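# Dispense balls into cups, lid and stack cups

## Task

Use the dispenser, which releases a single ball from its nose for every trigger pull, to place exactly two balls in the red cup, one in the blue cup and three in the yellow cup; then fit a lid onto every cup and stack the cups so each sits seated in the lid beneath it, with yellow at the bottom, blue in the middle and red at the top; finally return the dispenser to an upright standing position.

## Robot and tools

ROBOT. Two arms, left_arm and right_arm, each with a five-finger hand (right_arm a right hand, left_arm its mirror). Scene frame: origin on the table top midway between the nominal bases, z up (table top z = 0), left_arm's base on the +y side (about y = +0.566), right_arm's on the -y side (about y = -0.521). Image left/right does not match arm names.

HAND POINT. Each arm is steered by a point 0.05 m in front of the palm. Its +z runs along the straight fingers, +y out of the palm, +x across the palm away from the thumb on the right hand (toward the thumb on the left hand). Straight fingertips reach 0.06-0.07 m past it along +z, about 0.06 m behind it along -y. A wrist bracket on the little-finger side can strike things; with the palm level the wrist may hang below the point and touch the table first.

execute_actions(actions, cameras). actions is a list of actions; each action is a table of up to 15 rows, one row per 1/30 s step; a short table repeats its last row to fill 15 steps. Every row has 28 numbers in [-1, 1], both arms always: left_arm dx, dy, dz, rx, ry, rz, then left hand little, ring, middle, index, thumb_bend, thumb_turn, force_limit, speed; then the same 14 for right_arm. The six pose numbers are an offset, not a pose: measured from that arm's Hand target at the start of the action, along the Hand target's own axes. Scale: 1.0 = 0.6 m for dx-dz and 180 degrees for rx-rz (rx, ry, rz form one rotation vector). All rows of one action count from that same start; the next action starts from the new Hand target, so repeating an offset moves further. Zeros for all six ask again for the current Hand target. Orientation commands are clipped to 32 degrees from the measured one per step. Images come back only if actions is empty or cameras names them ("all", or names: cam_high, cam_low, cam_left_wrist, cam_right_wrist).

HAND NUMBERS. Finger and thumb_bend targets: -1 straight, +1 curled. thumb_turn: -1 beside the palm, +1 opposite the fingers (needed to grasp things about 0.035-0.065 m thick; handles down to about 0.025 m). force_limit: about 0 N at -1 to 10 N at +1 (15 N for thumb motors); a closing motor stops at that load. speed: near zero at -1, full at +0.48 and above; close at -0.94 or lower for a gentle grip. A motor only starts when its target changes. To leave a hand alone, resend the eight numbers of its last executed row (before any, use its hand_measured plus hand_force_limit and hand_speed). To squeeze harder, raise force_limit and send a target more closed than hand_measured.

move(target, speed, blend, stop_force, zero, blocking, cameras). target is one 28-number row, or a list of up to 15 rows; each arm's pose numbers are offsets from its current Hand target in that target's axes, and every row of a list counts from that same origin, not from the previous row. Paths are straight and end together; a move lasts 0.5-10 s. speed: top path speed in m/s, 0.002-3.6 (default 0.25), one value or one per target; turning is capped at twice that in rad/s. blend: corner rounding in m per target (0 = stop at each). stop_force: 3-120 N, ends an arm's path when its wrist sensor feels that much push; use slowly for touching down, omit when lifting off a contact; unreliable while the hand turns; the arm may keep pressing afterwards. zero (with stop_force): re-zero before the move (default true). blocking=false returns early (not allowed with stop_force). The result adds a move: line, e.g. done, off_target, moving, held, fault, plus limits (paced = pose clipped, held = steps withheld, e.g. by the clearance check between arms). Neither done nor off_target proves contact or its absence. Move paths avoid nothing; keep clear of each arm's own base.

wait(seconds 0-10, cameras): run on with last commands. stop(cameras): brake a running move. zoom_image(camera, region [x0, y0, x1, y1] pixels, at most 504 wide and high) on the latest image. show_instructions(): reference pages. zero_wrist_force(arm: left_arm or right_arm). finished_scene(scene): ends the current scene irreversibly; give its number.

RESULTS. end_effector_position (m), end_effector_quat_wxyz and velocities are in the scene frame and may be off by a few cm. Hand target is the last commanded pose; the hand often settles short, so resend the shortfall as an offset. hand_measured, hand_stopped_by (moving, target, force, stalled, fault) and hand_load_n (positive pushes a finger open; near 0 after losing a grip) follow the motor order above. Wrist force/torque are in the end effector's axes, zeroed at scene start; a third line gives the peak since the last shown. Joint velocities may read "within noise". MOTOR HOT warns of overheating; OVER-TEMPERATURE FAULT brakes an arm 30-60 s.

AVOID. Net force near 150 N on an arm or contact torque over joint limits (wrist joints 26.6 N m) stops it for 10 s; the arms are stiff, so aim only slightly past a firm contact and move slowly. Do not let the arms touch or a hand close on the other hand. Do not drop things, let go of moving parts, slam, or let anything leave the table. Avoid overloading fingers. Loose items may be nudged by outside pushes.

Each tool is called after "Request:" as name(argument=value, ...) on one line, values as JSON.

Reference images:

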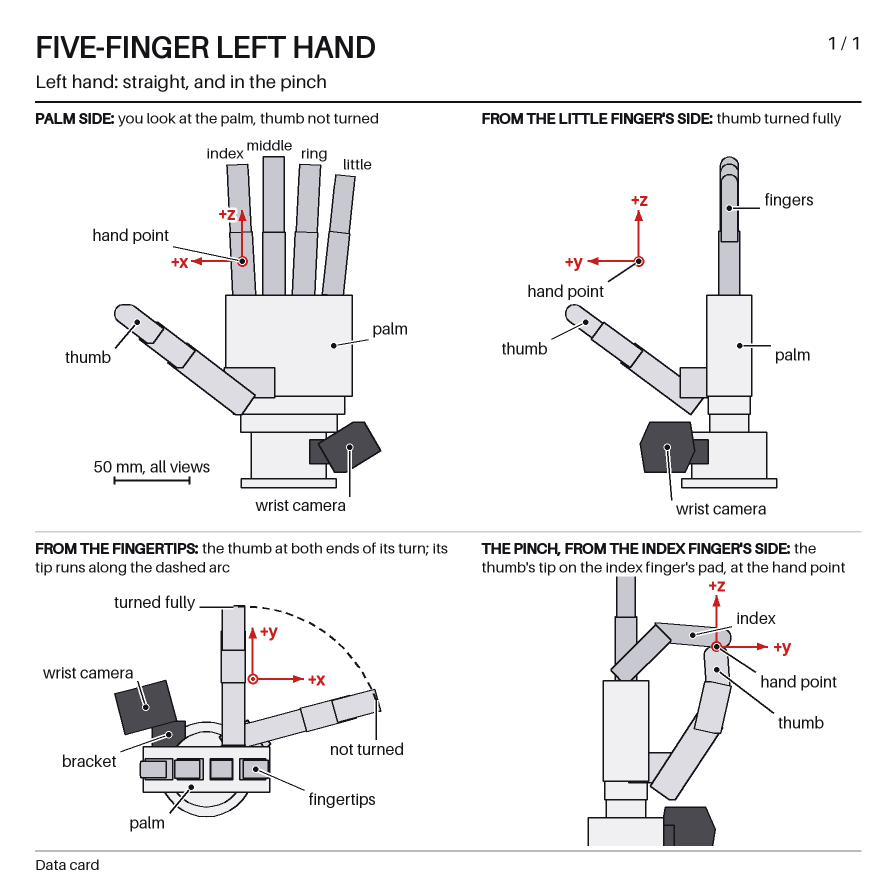

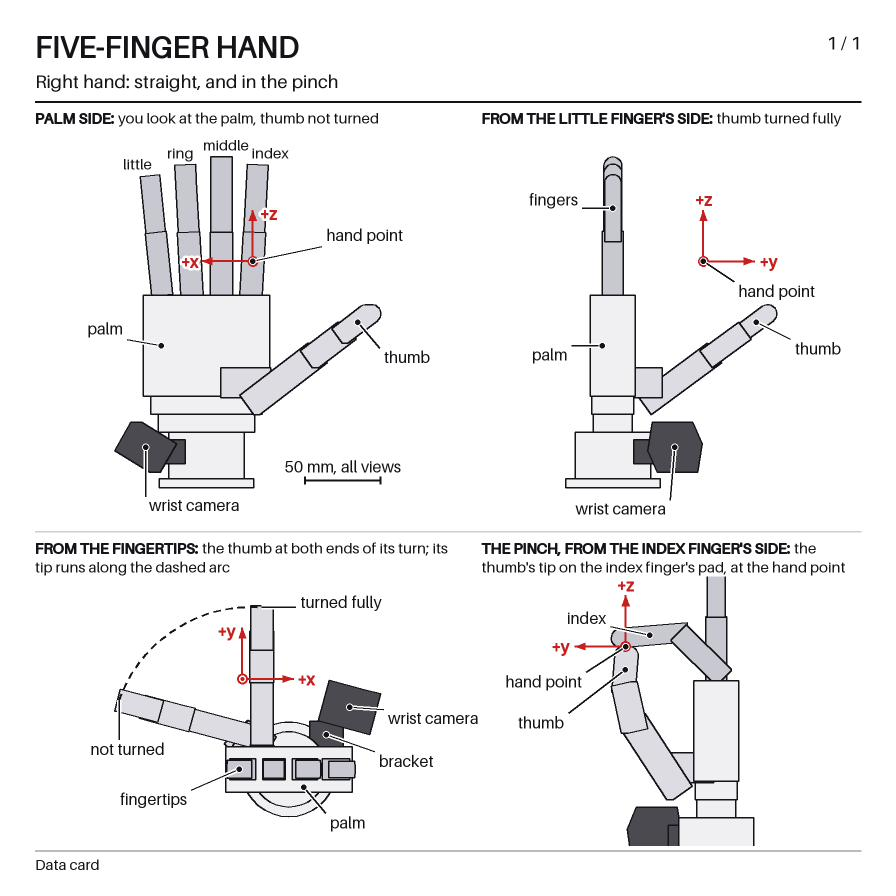

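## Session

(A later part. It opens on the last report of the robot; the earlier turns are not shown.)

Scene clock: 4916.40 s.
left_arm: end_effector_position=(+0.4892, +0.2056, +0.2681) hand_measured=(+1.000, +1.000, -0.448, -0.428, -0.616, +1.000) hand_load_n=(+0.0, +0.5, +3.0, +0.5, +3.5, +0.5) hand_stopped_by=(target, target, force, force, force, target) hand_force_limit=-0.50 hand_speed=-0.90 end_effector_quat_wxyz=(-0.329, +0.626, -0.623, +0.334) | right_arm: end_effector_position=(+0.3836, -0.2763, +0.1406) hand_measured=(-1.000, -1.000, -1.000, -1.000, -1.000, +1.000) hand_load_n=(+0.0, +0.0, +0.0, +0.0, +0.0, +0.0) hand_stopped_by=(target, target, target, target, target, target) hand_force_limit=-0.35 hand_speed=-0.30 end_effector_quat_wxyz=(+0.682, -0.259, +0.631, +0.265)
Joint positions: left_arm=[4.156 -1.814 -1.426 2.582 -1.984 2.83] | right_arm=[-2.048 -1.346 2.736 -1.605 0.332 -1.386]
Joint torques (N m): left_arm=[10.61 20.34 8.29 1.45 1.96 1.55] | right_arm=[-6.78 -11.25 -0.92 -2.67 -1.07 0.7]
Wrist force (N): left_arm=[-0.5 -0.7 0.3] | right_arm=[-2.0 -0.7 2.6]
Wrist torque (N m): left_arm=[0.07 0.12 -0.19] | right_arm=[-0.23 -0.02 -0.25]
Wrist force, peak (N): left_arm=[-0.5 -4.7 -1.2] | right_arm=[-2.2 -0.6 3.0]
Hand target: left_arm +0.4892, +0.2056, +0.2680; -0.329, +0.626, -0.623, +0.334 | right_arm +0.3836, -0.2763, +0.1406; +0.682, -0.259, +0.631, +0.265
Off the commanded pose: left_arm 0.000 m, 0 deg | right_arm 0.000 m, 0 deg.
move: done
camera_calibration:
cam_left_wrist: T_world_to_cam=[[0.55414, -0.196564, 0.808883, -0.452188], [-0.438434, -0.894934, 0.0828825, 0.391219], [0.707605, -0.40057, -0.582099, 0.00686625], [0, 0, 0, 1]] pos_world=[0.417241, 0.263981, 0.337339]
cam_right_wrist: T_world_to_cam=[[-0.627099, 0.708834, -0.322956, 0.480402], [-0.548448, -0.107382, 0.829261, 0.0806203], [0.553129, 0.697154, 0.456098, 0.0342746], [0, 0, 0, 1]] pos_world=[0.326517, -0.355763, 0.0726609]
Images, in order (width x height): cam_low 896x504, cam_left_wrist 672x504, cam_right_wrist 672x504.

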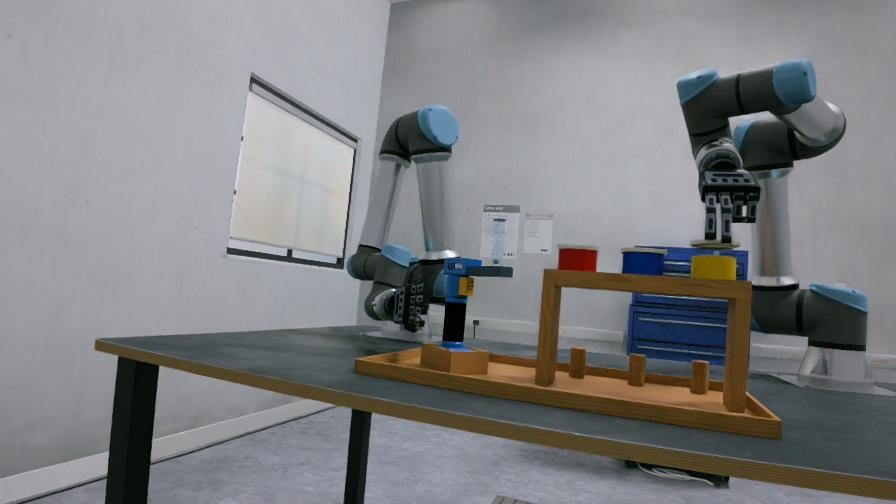

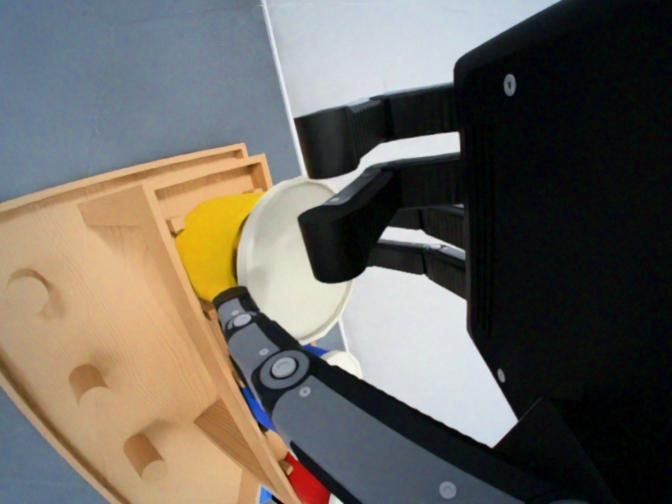

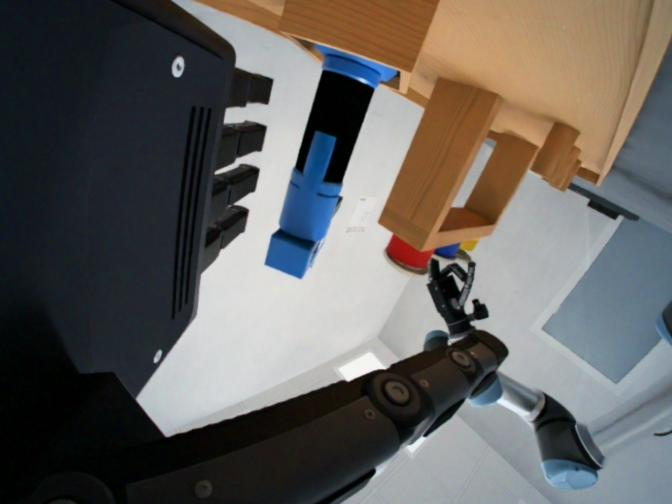

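Request:
move(target=[0.003,0.0302,0.0192,0,0,0,1,1,-0.4,-0.4,-0.4,1,-0.5,-0.9,0,0,0,0,0,0,-1,-1,-1,-1,-1,1,-0.35,-0.3], speed=0.02, stop_force=5, cameras=["cam_low","cam_right_wrist","cam_left_wrist"])

Request:
zoom_image(camera="cam_right_wrist", region=[444, 230, 484, 270])

Request:
zoom_image(camera="cam_low", region=[670, 210, 760, 290])

Scene clock: 4959.40 s.
left_arm: end_effector_position=(+0.4887, +0.2040, +0.2505) hand_measured=(+1.000, +1.000, -0.448, -0.430, -0.616, +1.000) hand_load_n=(+0.0, +0.5, +3.5, +1.0, +4.5, +0.5) hand_stopped_by=(target, target, force, force, force, target) hand_force_limit=-0.50 hand_speed=-0.90 end_effector_quat_wxyz=(-0.329, +0.626, -0.623, +0.334) | right_arm: end_effector_position=(+0.3836, -0.2763, +0.1406) hand_measured=(-1.000, -1.000, -1.000, -1.000, -1.000, +1.000) hand_load_n=(+0.0, +0.0, +0.0, +0.0, +0.0, -0.5) hand_stopped_by=(target, target, target, target, target, target) hand_force_limit=-0.35 hand_speed=-0.30 end_effector_quat_wxyz=(+0.682, -0.259, +0.631, +0.265)
Joint positions: left_arm=[4.153 -1.821 -1.462 2.624 -1.987 2.827] | right_arm=[-2.048 -1.346 2.736 -1.605 0.332 -1.386]
Joint torques (N m): left_arm=[11.59 35.23 26 -2.37 1.77 1.29] | right_arm=[-6.88 -12.1 -1.14 -2.77 -0.87 0.77]
Wrist force (N): left_arm=[-0.8 -1.0 -0.2] | right_arm=[-1.9 -0.6 2.5]
Wrist torque (N m): left_arm=[0.08 0.18 -0.02] | right_arm=[-0.21 -0.04 -0.24]
Wrist force, peak (N): left_arm=[-0.2 -6.3 -1.7] | right_arm=[-2.2 -1.1 2.8]
Hand target: left_arm +0.4887, +0.2040, +0.2505; -0.329, +0.626, -0.623, +0.334 (not the last commanded pose) | right_arm +0.3836, -0.2763, +0.1406; +0.682, -0.259, +0.631, +0.265
Off the commanded pose: left_arm 0.004 m, 0 deg | right_arm 0.000 m, 0 deg.
move: contact (left_arm)
camera_calibration:
cam_left_wrist: T_world_to_cam=[[0.554164, -0.196514, 0.808878, -0.438067], [-0.438403, -0.894945, 0.0829273, 0.391046], [0.707605, -0.40057, -0.582099, -0.00373669], [0, 0, 0, 1]] pos_world=[0.416841, 0.262382, 0.319739]
cam_right_wrist: T_world_to_cam=[[-0.627099, 0.708834, -0.322956, 0.480402], [-0.548448, -0.107382, 0.829261, 0.0806203], [0.553129, 0.697154, 0.456098, 0.0342746], [0, 0, 0, 1]] pos_world=[0.326517, -0.355763, 0.0726609]
Images, in order (width x height): cam_low 896x504, cam_left_wrist 672x504, cam_right_wrist 672x504.

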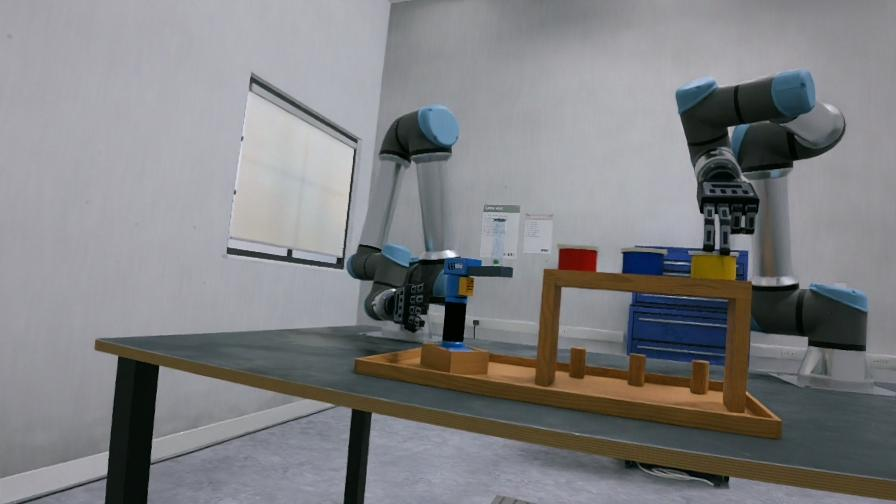

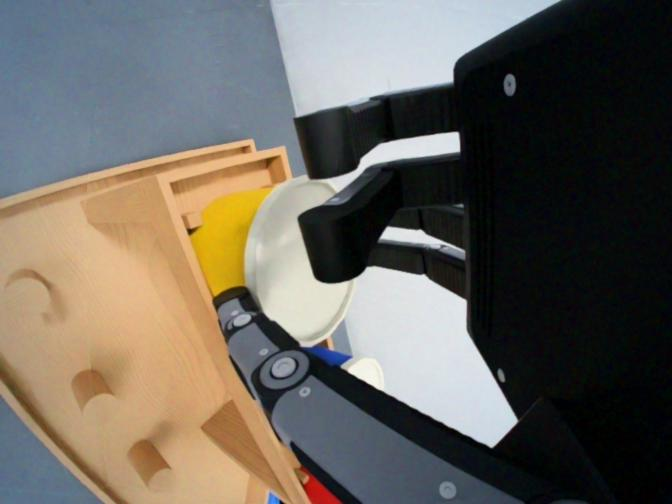

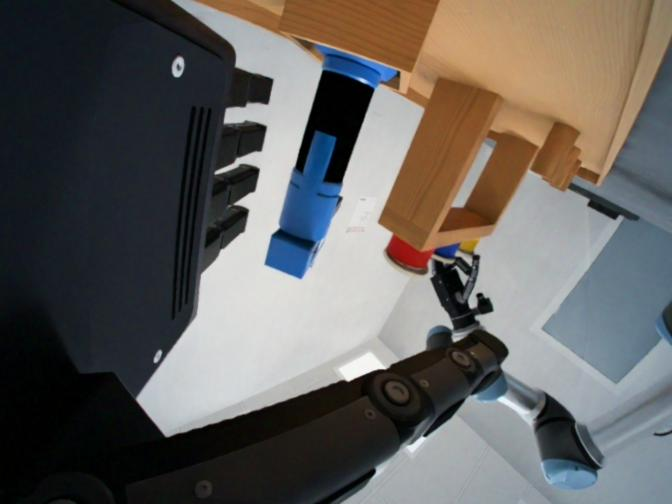

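Scaled by 12.600 from the camera's 672x504 image, which has a finer 960x720 frame.

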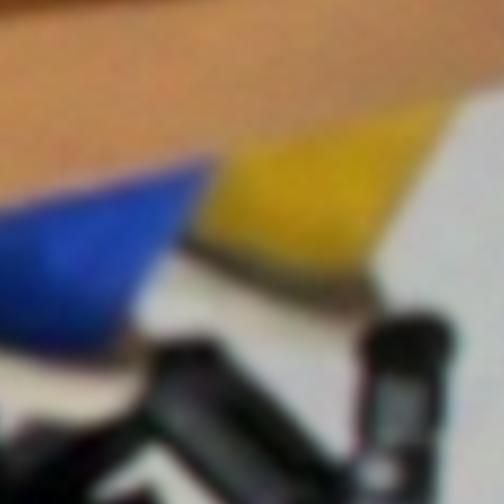

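Scaled by 5.600 from the camera's 896x504 image, which has a finer 1280x720 frame.

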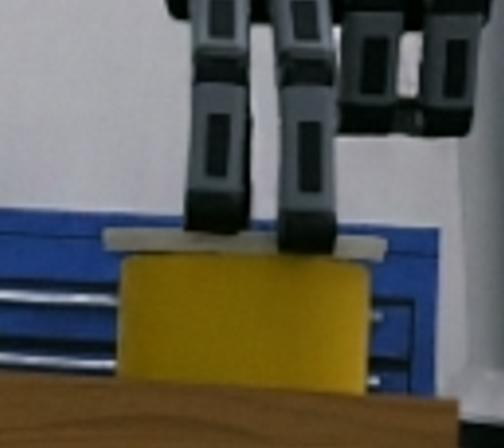

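Request:
move(target=[0,0.0041,0.0028,0,0,0,1,1,-0.4,-0.4,-0.4,1,-0.5,-0.9,0,0,0,0,0,0,-1,-1,-1,-1,-1,1,-0.35,-0.3], speed=0.01, stop_force=6, cameras=["cam_low","cam_right_wrist"])

Request:
zoom_image(camera="cam_low", region=[670, 210, 760, 290])

Scene clock: 4970.07 s.
left_arm: end_effector_position=(+0.4888, +0.2040, +0.2475) hand_measured=(+1.000, +1.000, -0.448, -0.430, -0.616, +1.000) hand_load_n=(+0.0, +0.0, +3.0, +5.0, +6.0, +0.0) hand_stopped_by=(target, target, force, force, force, target) hand_force_limit=-0.50 hand_speed=-0.90 end_effector_quat_wxyz=(-0.329, +0.626, -0.623, +0.334) | right_arm: end_effector_position=(+0.3836, -0.2763, +0.1406) hand_measured=(-1.000, -1.000, -1.000, -1.000, -1.000, +1.000) hand_load_n=(+0.0, +0.0, +0.0, +0.0, +0.0, -0.5) hand_stopped_by=(target, target, target, target, target, target) hand_force_limit=-0.35 hand_speed=-0.30 end_effector_quat_wxyz=(+0.682, -0.259, +0.631, +0.265)
Joint positions: left_arm=[4.153 -1.822 -1.468 2.631 -1.987 2.827] | right_arm=[-2.048 -1.346 2.736 -1.605 0.332 -1.386]
Joint torques (N m): left_arm=[-1.35 19.1 7.07 0.76 -0.84 -0.79] | right_arm=[-6.51 -10.95 -1.47 -2.7 -0.91 0.72]
Wrist force (N): left_arm=[0.1 -4.8 -1.3] | right_arm=[-2.1 -0.6 2.5]
Wrist torque (N m): left_arm=[0.10 0.15 0.07] | right_arm=[-0.22 0.00 -0.26]
Wrist force, peak (N): left_arm=[-0.1 -7.1 -2.1] | right_arm=[-2.1 -0.9 2.9]
Hand target: left_arm +0.4888, +0.2040, +0.2475; -0.329, +0.626, -0.623, +0.334 | right_arm +0.3836, -0.2763, +0.1406; +0.682, -0.259, +0.631, +0.265
Off the commanded pose: left_arm 0.000 m, 0 deg | right_arm 0.000 m, 0 deg.
move: done
camera_calibration:
cam_right_wrist: T_world_to_cam=[[-0.627099, 0.708834, -0.322956, 0.480402], [-0.548448, -0.107382, 0.829261, 0.0806203], [0.553129, 0.697154, 0.456098, 0.0342746], [0, 0, 0, 1]] pos_world=[0.326517, -0.355763, 0.0726609]
Images, in order (width x height): cam_low 896x504, cam_right_wrist 672x504.

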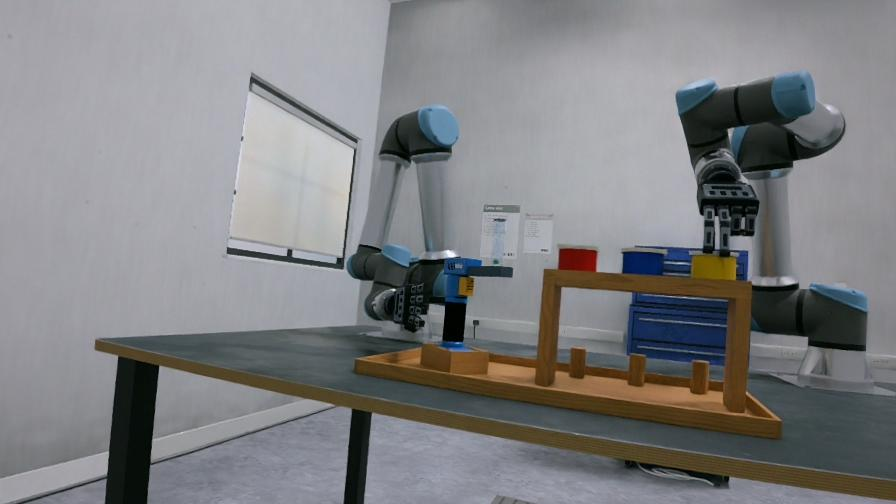

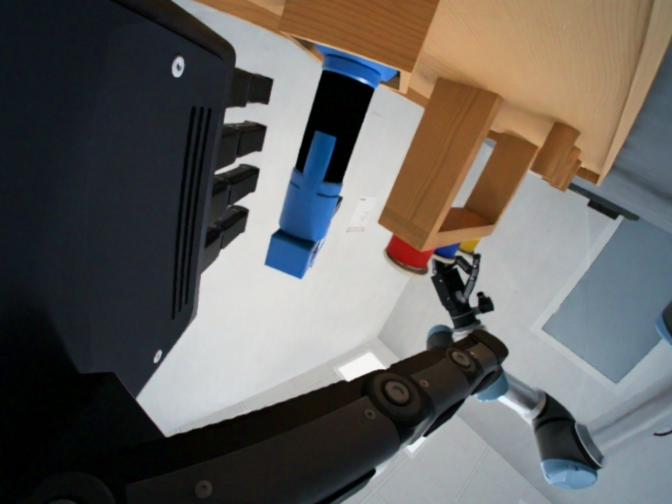

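Scaled by 5.600 from the camera's 896x504 image, which has a finer 1280x720 frame.

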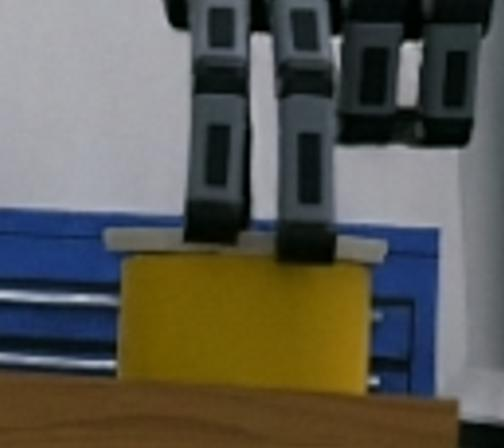

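Request:
move(target=[[0,0,0,0,0,0,1,1,-0.8,-0.8,-0.8,1,-0.5,-0.8,0,0,0,0,0,0,-1,-1,-1,-1,-1,1,-0.35,-0.3],[0,-0.0587,-0.0397,0,0,0,1,1,-0.8,-0.8,-0.8,1,-0.5,-0.8,0,0,0,0,0,0,-1,-1,-1,-1,-1,1,-0.35,-0.3],[0.1765,-0.0573,-0.0416,0,0,0,1,1,-0.8,-0.8,-0.8,1,-0.5,-0.8,0,0,0,0,0,0,-1,-1,-1,-1,-1,1,-0.35,-0.3],[0.1765,-0.0013,-0.0038,0,0,0,1,1,-0.8,-0.8,-0.8,1,-0.5,-0.8,0,0,0,0,0,0,-1,-1,-1,-1,-1,1,-0.35,-0.3]], speed=[0.1,0.08,0.12,0.08], blend=[0,0.01,0.01,0], cameras=["cam_low","cam_left_wrist","cam_high"])

Request:
zoom_image(camera="cam_low", region=[550, 200, 760, 300])

Request:
zoom_image(camera="cam_high", region=[440, 180, 610, 320])

Scene clock: 5280.30 s.
left_arm: end_effector_position=(+0.4873, +0.0981, +0.2505) hand_measured=(+1.000, +1.000, -0.800, -0.800, -0.800, +1.000) hand_load_n=(+0.0, +0.0, +0.0, -0.5, +0.0, +0.0) hand_stopped_by=(target, target, target, target, target, target) hand_force_limit=-0.50 hand_speed=-0.80 end_effector_quat_wxyz=(-0.329, +0.626, -0.623, +0.334) | right_arm: end_effector_position=(+0.3836, -0.2763, +0.1406) hand_measured=(-1.000, -1.000, -1.000, -1.000, -1.000, +1.000) hand_load_n=(+0.0, +0.0, +0.0, +0.5, +0.0, +0.0) hand_stopped_by=(target, target, target, target, target, target) hand_force_limit=-0.35 hand_speed=-0.30 end_effector_quat_wxyz=(+0.682, -0.259, +0.631, +0.265)
Joint positions: left_arm=[3.968 -2.038 -1.172 2.488 -2.13 2.694] | right_arm=[-2.048 -1.346 2.736 -1.605 0.332 -1.386]
Joint torques (N m): left_arm=[-11.74 28.67 9.06 1.38 -3.14 1.16] | right_arm=[-6.22 -11.62 -1.96 -2.73 -0.78 0.73]
Wrist force (N): left_arm=[-0.9 -0.8 -0.1] | right_arm=[-2.0 -0.4 2.5]
Wrist torque (N m): left_arm=[0.09 0.15 0.01] | right_arm=[-0.19 -0.03 -0.24]
Wrist force, peak (N): left_arm=[0.2 -5.2 -1.4] | right_arm=[-2.1 -0.6 3.0]
Hand target: left_arm +0.4873, +0.0981, +0.2504; -0.329, +0.626, -0.623, +0.334 | right_arm +0.3836, -0.2763, +0.1406; +0.682, -0.259, +0.631, +0.265
Off the commanded pose: left_arm 0.000 m, 0 deg | right_arm 0.000 m, 0 deg.
move: done
camera_calibration:
cam_left_wrist: T_world_to_cam=[[0.554164, -0.196514, 0.808878, -0.458046], [-0.438403, -0.894945, 0.0829273, 0.295614], [0.707605, -0.40057, -0.582099, -0.0450956], [0, 0, 0, 1]] pos_world=[0.415341, 0.156482, 0.319739]
Images, in order (width x height): cam_high 896x504, cam_low 896x504, cam_left_wrist 672x504.

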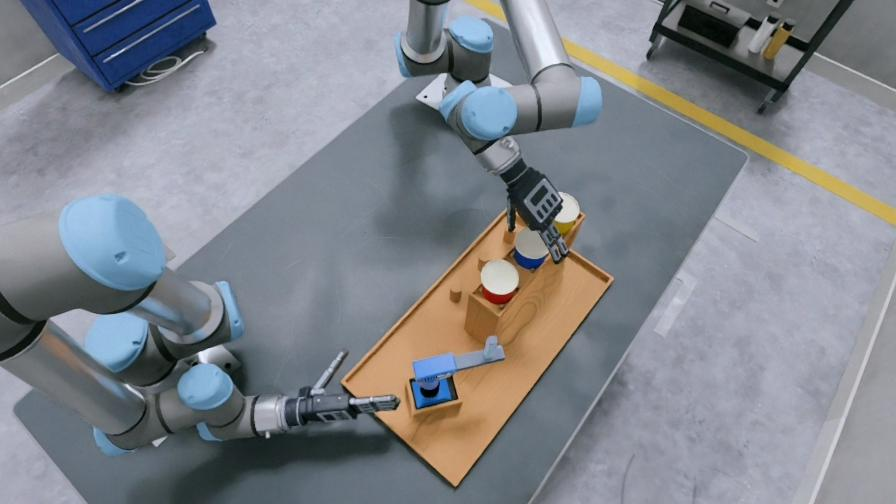

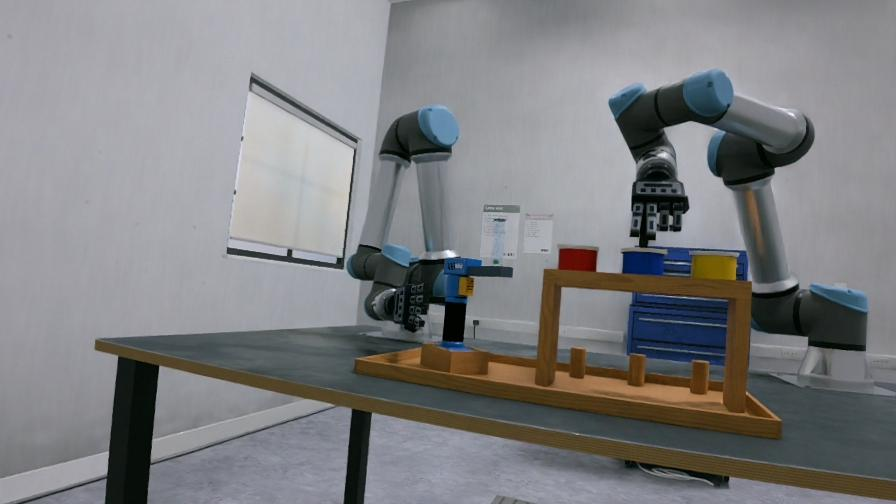

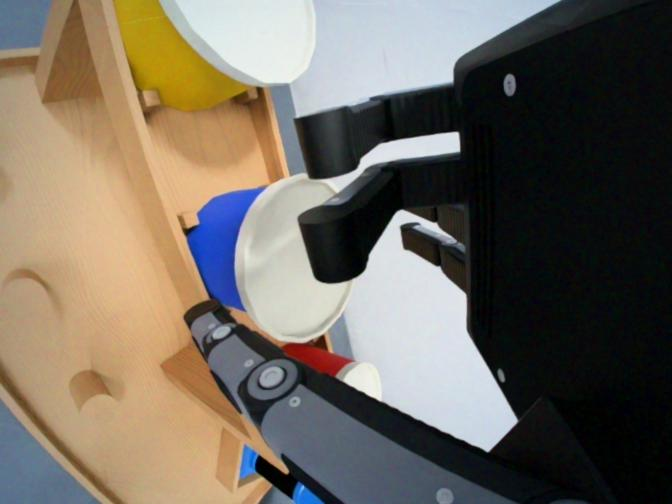

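Scaled by 2.400 from the camera's 896x504 image, which has a finer 1280x720 frame.

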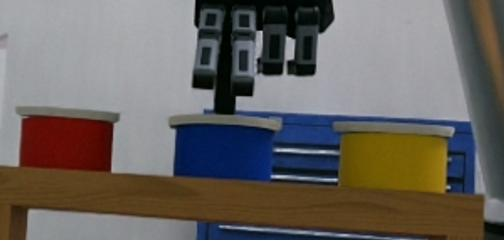

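Scaled by 2.965 from the camera's 896x504 image, which has a finer 1280x720 frame.

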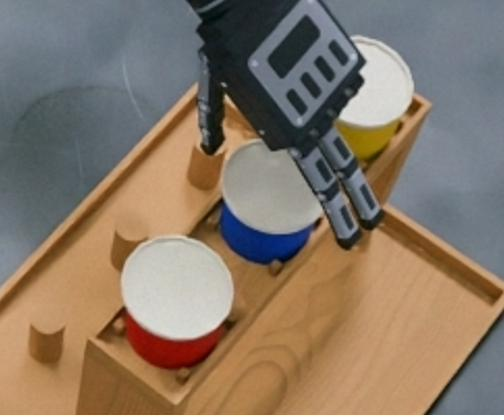

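Request:
move(target=[[0,0,0,0,0,0,1,1,-0.4,-0.4,-0.4,1,-0.5,-0.9,0,0,0,0,0,0,-1,-1,-1,-1,-1,1,-0.35,-0.3],[0,-0.0828,-0.056,0,0,0,1,1,-0.4,-0.4,-0.4,1,-0.5,-0.9,0,0,0,0,0,0,-1,-1,-1,-1,-1,1,-0.35,-0.3]], speed=0.04, cameras=["cam_low","cam_left_wrist"])

Request:
zoom_image(camera="cam_low", region=[550, 180, 760, 300])

Scene clock: 5291.40 s.
left_arm: end_effector_position=(+0.4873, +0.0986, +0.3102) hand_measured=(+1.000, +1.000, -0.448, -0.420, -0.616, +1.000) hand_load_n=(+0.0, +0.0, +3.0, +0.0, +3.5, +0.5) hand_stopped_by=(target, target, force, force, force, target) hand_force_limit=-0.50 hand_speed=-0.90 end_effector_quat_wxyz=(-0.329, +0.626, -0.623, +0.334) | right_arm: end_effector_position=(+0.3836, -0.2763, +0.1406) hand_measured=(-1.000, -1.000, -1.000, -1.000, -1.000, +1.000) hand_load_n=(+0.0, +0.0, +0.0, +0.0, +0.0, +0.0) hand_stopped_by=(target, target, target, target, target, target) hand_force_limit=-0.35 hand_speed=-0.30 end_effector_quat_wxyz=(+0.682, -0.259, +0.631, +0.265)
Joint positions: left_arm=[3.968 -2.038 -1.02 2.336 -2.13 2.695] | right_arm=[-2.048 -1.346 2.736 -1.605 0.332 -1.386]
Joint torques (N m): left_arm=[10.1 27.91 25.28 -2.65 0.31 -1.35] | right_arm=[-6.63 -12.33 -1.53 -2.63 -0.76 0.58]
Wrist force (N): left_arm=[-0.7 -0.5 0.0] | right_arm=[-2.1 -0.8 2.7]
Wrist torque (N m): left_arm=[0.11 0.11 -0.16] | right_arm=[-0.27 -0.01 -0.26]
Wrist force, peak (N): left_arm=[-0.3 -4.6 -1.5] | right_arm=[-2.3 -0.5 2.8]
Hand target: left_arm +0.4873, +0.0986, +0.3103; -0.329, +0.626, -0.623, +0.334 | right_arm +0.3836, -0.2763, +0.1406; +0.682, -0.259, +0.631, +0.265
Off the commanded pose: left_arm 0.000 m, 0 deg | right_arm 0.000 m, 0 deg.
move: done
camera_calibration:
cam_left_wrist: T_world_to_cam=[[0.554118, -0.196574, 0.808896, -0.506216], [-0.438508, -0.894894, 0.0829186, 0.291149], [0.707576, -0.400654, -0.582076, -0.0101275], [0, 0, 0, 1]] pos_world=[0.41534, 0.156982, 0.379439]
Images, in order (width x height): cam_low 896x504, cam_left_wrist 672x504.

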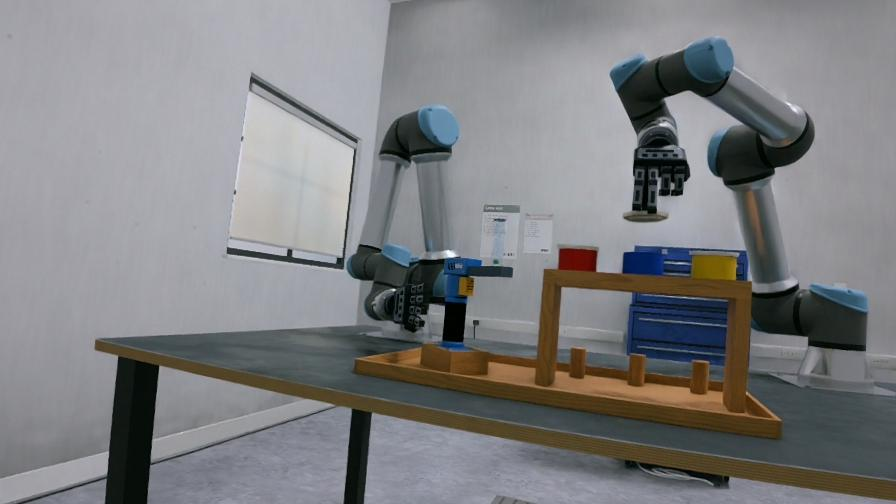

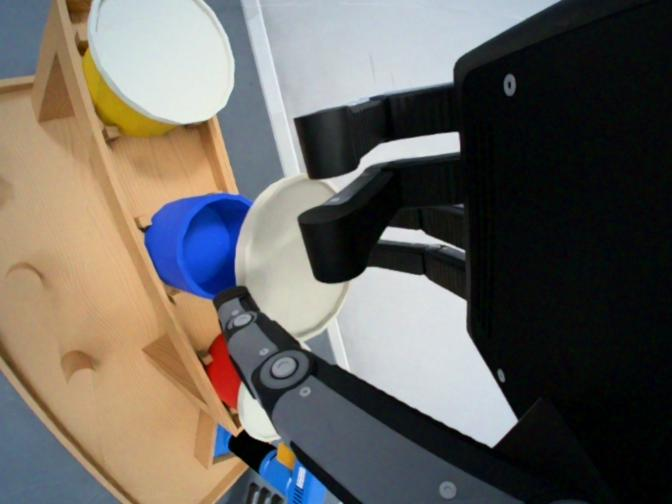

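Scaled by 2.400 from the camera's 896x504 image, which has a finer 1280x720 frame.

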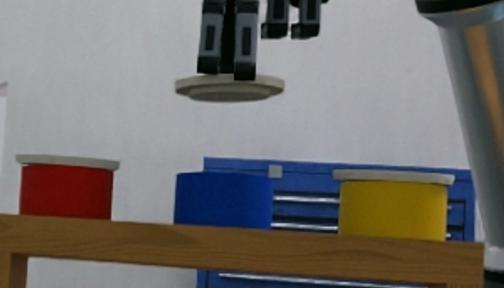

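Request:
move(target=[[-0.0033,0.1015,-0.1501,0,0,0,1,1,-0.4,-0.4,-0.4,1,-0.5,-0.9,0,0,0,0,0,0,-1,-1,-1,-1,-1,1,-0.35,-0.3],[-0.0033,0.3913,0.0458,0,0,0,1,1,-0.4,-0.4,-0.4,1,-0.5,-0.9,0,0,0,0,0,0,-1,-1,-1,-1,-1,1,-0.35,-0.3]], speed=[0.15,0.12], blend=[0.015,0])

Request:
move(target=[0,0.0276,0.0187,0,0,0,1,1,-0.4,-0.4,-0.4,1,-0.5,-0.9,0,0,0,0,0,0,-1,-1,-1,-1,-1,1,-0.35,-0.3], speed=0.03, stop_force=4, cameras=["cam_low","cam_left_wrist"])

Request:
zoom_image(camera="cam_low", region=[590, 290, 690, 380])

Scene clock: 5312.37 s.
left_arm: end_effector_position=(+0.3786, +0.0988, +0.1006) hand_measured=(+1.000, +1.000, -0.448, -0.420, -0.616, +1.000) hand_load_n=(+0.0, +0.0, +3.5, +0.5, +3.5, +0.5) hand_stopped_by=(target, target, force, force, force, target) hand_force_limit=-0.50 hand_speed=-0.90 end_effector_quat_wxyz=(-0.329, +0.626, -0.623, +0.334) | right_arm: end_effector_position=(+0.3836, -0.2763, +0.1406) hand_measured=(-1.000, -1.000, -1.000, -1.000, -1.000, +1.000) hand_load_n=(+0.0, +0.0, +0.0, +0.0, +0.0, +0.0) hand_stopped_by=(target, target, target, target, target, target) hand_force_limit=-0.35 hand_speed=-0.30 end_effector_quat_wxyz=(+0.682, -0.259, +0.631, +0.265)
Joint positions: left_arm=[3.812 -2.022 -1.611 2.835 -2.243 2.563] | right_arm=[-2.048 -1.346 2.736 -1.605 0.332 -1.386]
Joint torques (N m): left_arm=[-9.75 26.19 7.84 0.93 0.86 1.59] | right_arm=[-7.21 -11.79 -2.29 -2.6 -0.77 0.59]
Wrist force (N): left_arm=[-0.9 -0.9 0.0] | right_arm=[-2.4 -0.7 2.7]
Wrist torque (N m): left_arm=[0.05 0.16 -0.13] | right_arm=[-0.24 0.03 -0.27]
Wrist force, peak (N): left_arm=[-1.0 -1.0 0.9] | right_arm=[-2.2 -0.5 2.9]
Hand target: left_arm +0.3786, +0.0988, +0.1004; -0.329, +0.626, -0.623, +0.334 | right_arm +0.3836, -0.2763, +0.1406; +0.682, -0.259, +0.631, +0.265
Off the commanded pose: left_arm 0.000 m, 0 deg | right_arm 0.000 m, 0 deg.
move: done

Scene clock: 5314.13 s.
left_arm: end_effector_position=(+0.3786, +0.0986, +0.0834) hand_measured=(+1.000, +1.000, -0.448, -0.420, -0.616, +1.000) hand_load_n=(+0.0, +0.0, +3.0, +1.5, +4.5, +0.0) hand_stopped_by=(target, target, force, force, force, target) hand_force_limit=-0.50 hand_speed=-0.90 end_effector_quat_wxyz=(-0.329, +0.626, -0.623, +0.334) | right_arm: end_effector_position=(+0.3836, -0.2763, +0.1406) hand_measured=(-1.000, -1.000, -1.000, -1.000, -1.000, +1.000) hand_load_n=(+0.0, +0.0, +0.0, +0.0, +0.0, -0.5) hand_stopped_by=(target, target, target, target, target, target) hand_force_limit=-0.35 hand_speed=-0.30 end_effector_quat_wxyz=(+0.682, -0.259, +0.631, +0.265)
Joint positions: left_arm=[3.812 -2.042 -1.63 2.874 -2.243 2.562] | right_arm=[-2.048 -1.346 2.736 -1.605 0.332 -1.386]
Joint torques (N m): left_arm=[-8.3 39.45 21.94 -2.7 -2.37 0.44] | right_arm=[-6.65 -12.19 -2.32 -2.66 -0.59 0.58]
Wrist force (N): left_arm=[-0.7 -1.1 -0.3] | right_arm=[-2.2 -0.6 2.5]
Wrist torque (N m): left_arm=[0.10 0.15 -0.11] | right_arm=[-0.22 0.01 -0.25]
Wrist force, peak (N): left_arm=[-0.2 -6.3 -3.2] | right_arm=[-2.4 -0.6 2.6]
Hand target: left_arm +0.3786, +0.0986, +0.0834; -0.329, +0.626, -0.623, +0.334 (not the last commanded pose) | right_arm +0.3836, -0.2763, +0.1406; +0.682, -0.259, +0.631, +0.265
Off the commanded pose: left_arm 0.003 m, 0 deg | right_arm 0.000 m, 0 deg.
move: contact (left_arm)
camera_calibration:
cam_left_wrist: T_world_to_cam=[[0.554219, -0.196515, 0.808841, -0.262558], [-0.438446, -0.894917, 0.0829956, 0.262263], [0.707535, -0.400631, -0.582141, -0.0652099], [0, 0, 0, 1]] pos_world=[0.306641, 0.156982, 0.152639]
Images, in order (width x height): cam_low 896x504, cam_left_wrist 672x504.

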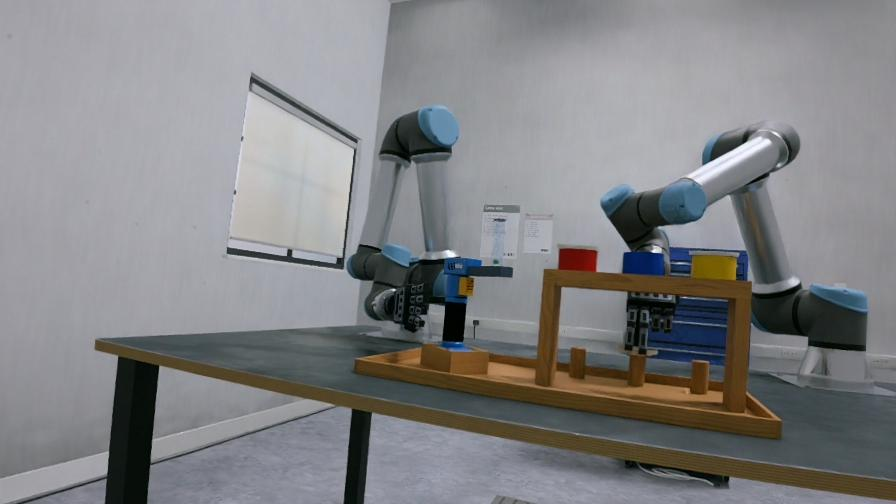

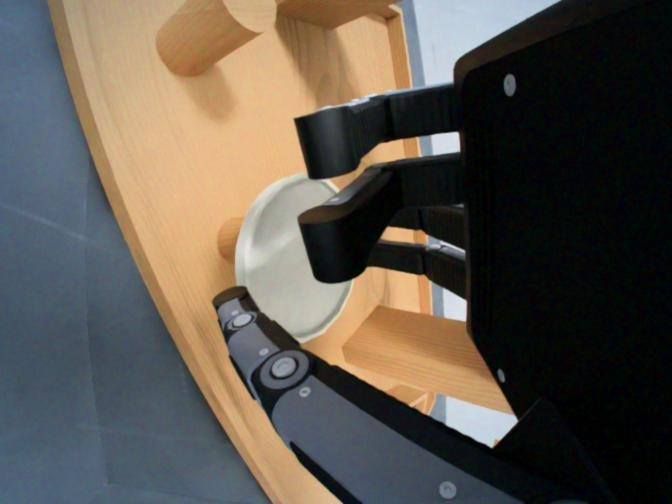

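Scaled by 5.040 from the camera's 896x504 image, which has a finer 1280x720 frame.

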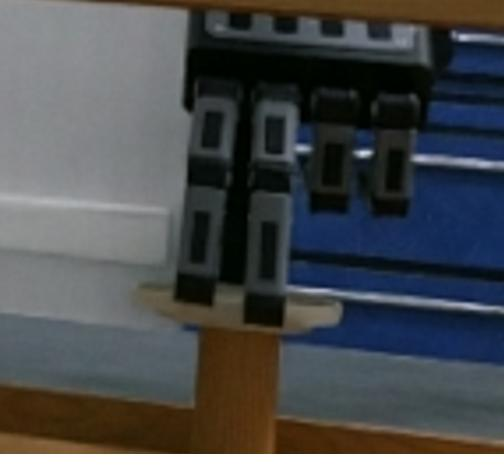

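Request:
move(target=[[0,0,0,0,0,0,1,1,-0.8,-0.8,-1,1,-0.5,-0.8,0,0,0,0,0,0,-1,-1,-1,-1,-1,1,-0.35,-0.3],[0,-0.0064,-0.0398,0,0,0,1,1,-0.8,-0.8,-1,1,-0.5,-0.8,0,0,0,0,0,0,-1,-1,-1,-1,-1,1,-0.35,-0.3],[0,-0.2962,-0.2358,0,0,0,1,1,-0.8,-0.8,-1,1,-0.5,-0.8,0,0,0,0,0,0,-1,-1,-1,-1,-1,1,-0.35,-0.3],[0.001,-0.4138,-0.0618,0,0,0,1,1,-0.8,-0.8,-1,1,-0.5,-0.8,0,0,0,0,0,0,-1,-1,-1,-1,-1,1,-0.35,-0.3],[0.001,-0.3477,-0.017,0,0,0,1,1,-0.8,-0.8,-1,1,-0.5,-0.8,0,0,0,0,0,0,-1,-1,-1,-1,-1,1,-0.35,-0.3]], speed=[0.1,0.08,0.16,0.15,0.1], blend=[0,0.01,0.02,0.02,0], cameras=["cam_low","cam_left_wrist","cam_right_wrist"])

Request:
zoom_image(camera="cam_low", region=[600, 190, 700, 290])

Request:
zoom_image(camera="cam_right_wrist", region=[390, 200, 490, 300])

Scene clock: 5339.37 s.
left_arm: end_effector_position=(+0.4869, +0.0996, +0.2621) hand_measured=(+1.000, +1.000, -0.800, -0.800, -1.000, +1.000) hand_load_n=(+0.0, +0.0, +0.0, +0.0, +0.0, +0.0) hand_stopped_by=(target, target, target, target, target, target) hand_force_limit=-0.50 hand_speed=-0.80 end_effector_quat_wxyz=(-0.329, +0.626, -0.623, +0.334) | right_arm: end_effector_position=(+0.3836, -0.2763, +0.1406) hand_measured=(-1.000, -1.000, -1.000, -1.000, -1.000, +1.000) hand_load_n=(-0.5, -0.5, +0.0, +0.0, +0.0, +0.0) hand_stopped_by=(target, target, target, target, target, target) hand_force_limit=-0.35 hand_speed=-0.30 end_effector_quat_wxyz=(+0.682, -0.259, +0.631, +0.265)
Joint positions: left_arm=[3.969 -2.033 -1.15 2.462 -2.129 2.695] | right_arm=[-2.048 -1.346 2.736 -1.605 0.332 -1.386]
Joint torques (N m): left_arm=[10.97 28.12 9.42 1.13 2.05 1.5] | right_arm=[-6.74 -12.52 -3.06 -2.54 -0.58 0.53]
Wrist force (N): left_arm=[-0.6 -0.5 -0.3] | right_arm=[-2.1 -0.5 2.7]
Wrist torque (N m): left_arm=[0.14 0.10 -0.18] | right_arm=[-0.21 0.00 -0.25]
Wrist force, peak (N): left_arm=[-0.6 -1.5 -0.9] | right_arm=[-2.3 -0.6 3.0]
Hand target: left_arm +0.4870, +0.0996, +0.2619; -0.329, +0.626, -0.623, +0.334 | right_arm +0.3836, -0.2763, +0.1406; +0.682, -0.259, +0.631, +0.265
Off the commanded pose: left_arm 0.000 m, 0 deg | right_arm 0.000 m, 0 deg.
move: done
camera_calibration:
cam_left_wrist: T_world_to_cam=[[0.554222, -0.196546, 0.808831, -0.466971], [-0.438397, -0.894948, 0.0829229, 0.295862], [0.707564, -0.400547, -0.582165, -0.0374949], [0, 0, 0, 1]] pos_world=[0.415041, 0.157981, 0.331339]
cam_right_wrist: T_world_to_cam=[[-0.627099, 0.708834, -0.322956, 0.480402], [-0.548448, -0.107382, 0.829261, 0.0806203], [0.553129, 0.697154, 0.456098, 0.0342746], [0, 0, 0, 1]] pos_world=[0.326517, -0.355763, 0.0726609]
Images, in order (width x height): cam_low 896x504, cam_left_wrist 672x504, cam_right_wrist 672x504.

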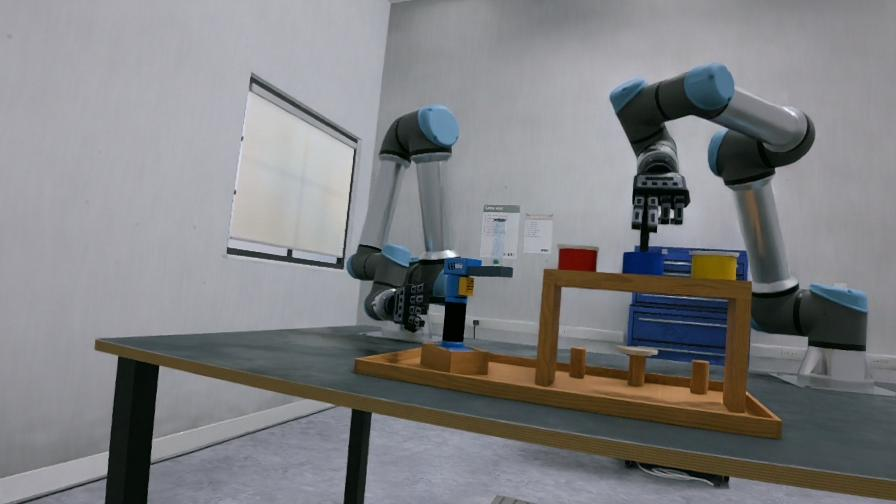

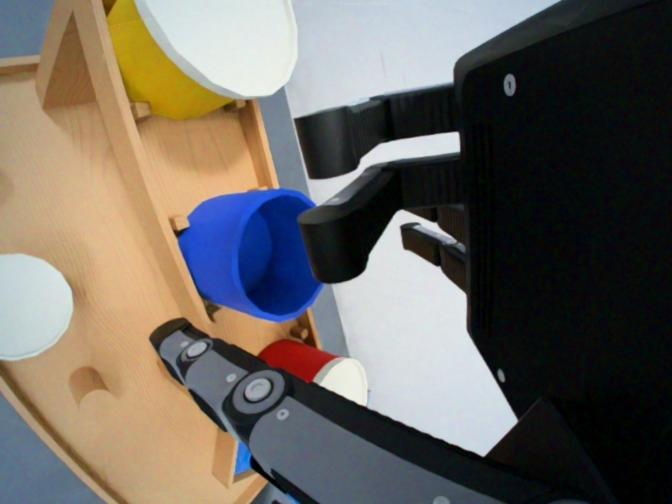

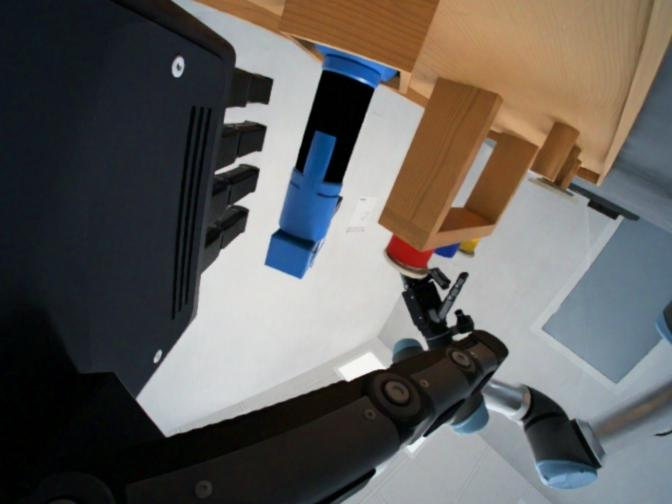

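Scaled by 5.040 from the camera's 896x504 image, which has a finer 1280x720 frame.

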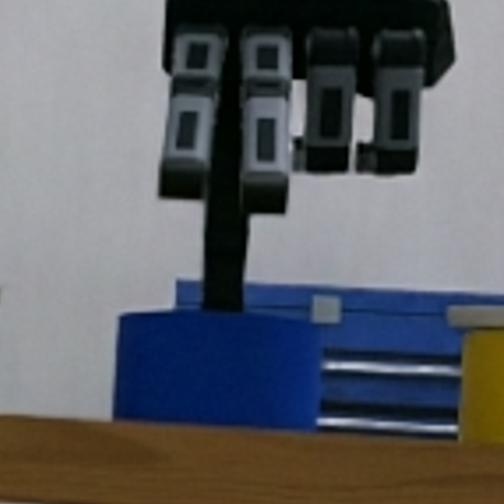

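Scaled by 5.040 from the camera's 672x504 image, which has a finer 960x720 frame.

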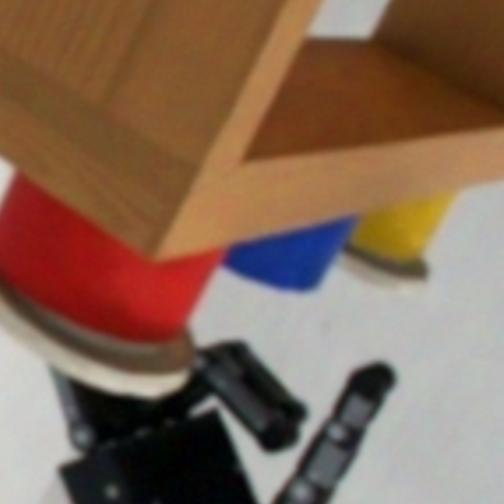

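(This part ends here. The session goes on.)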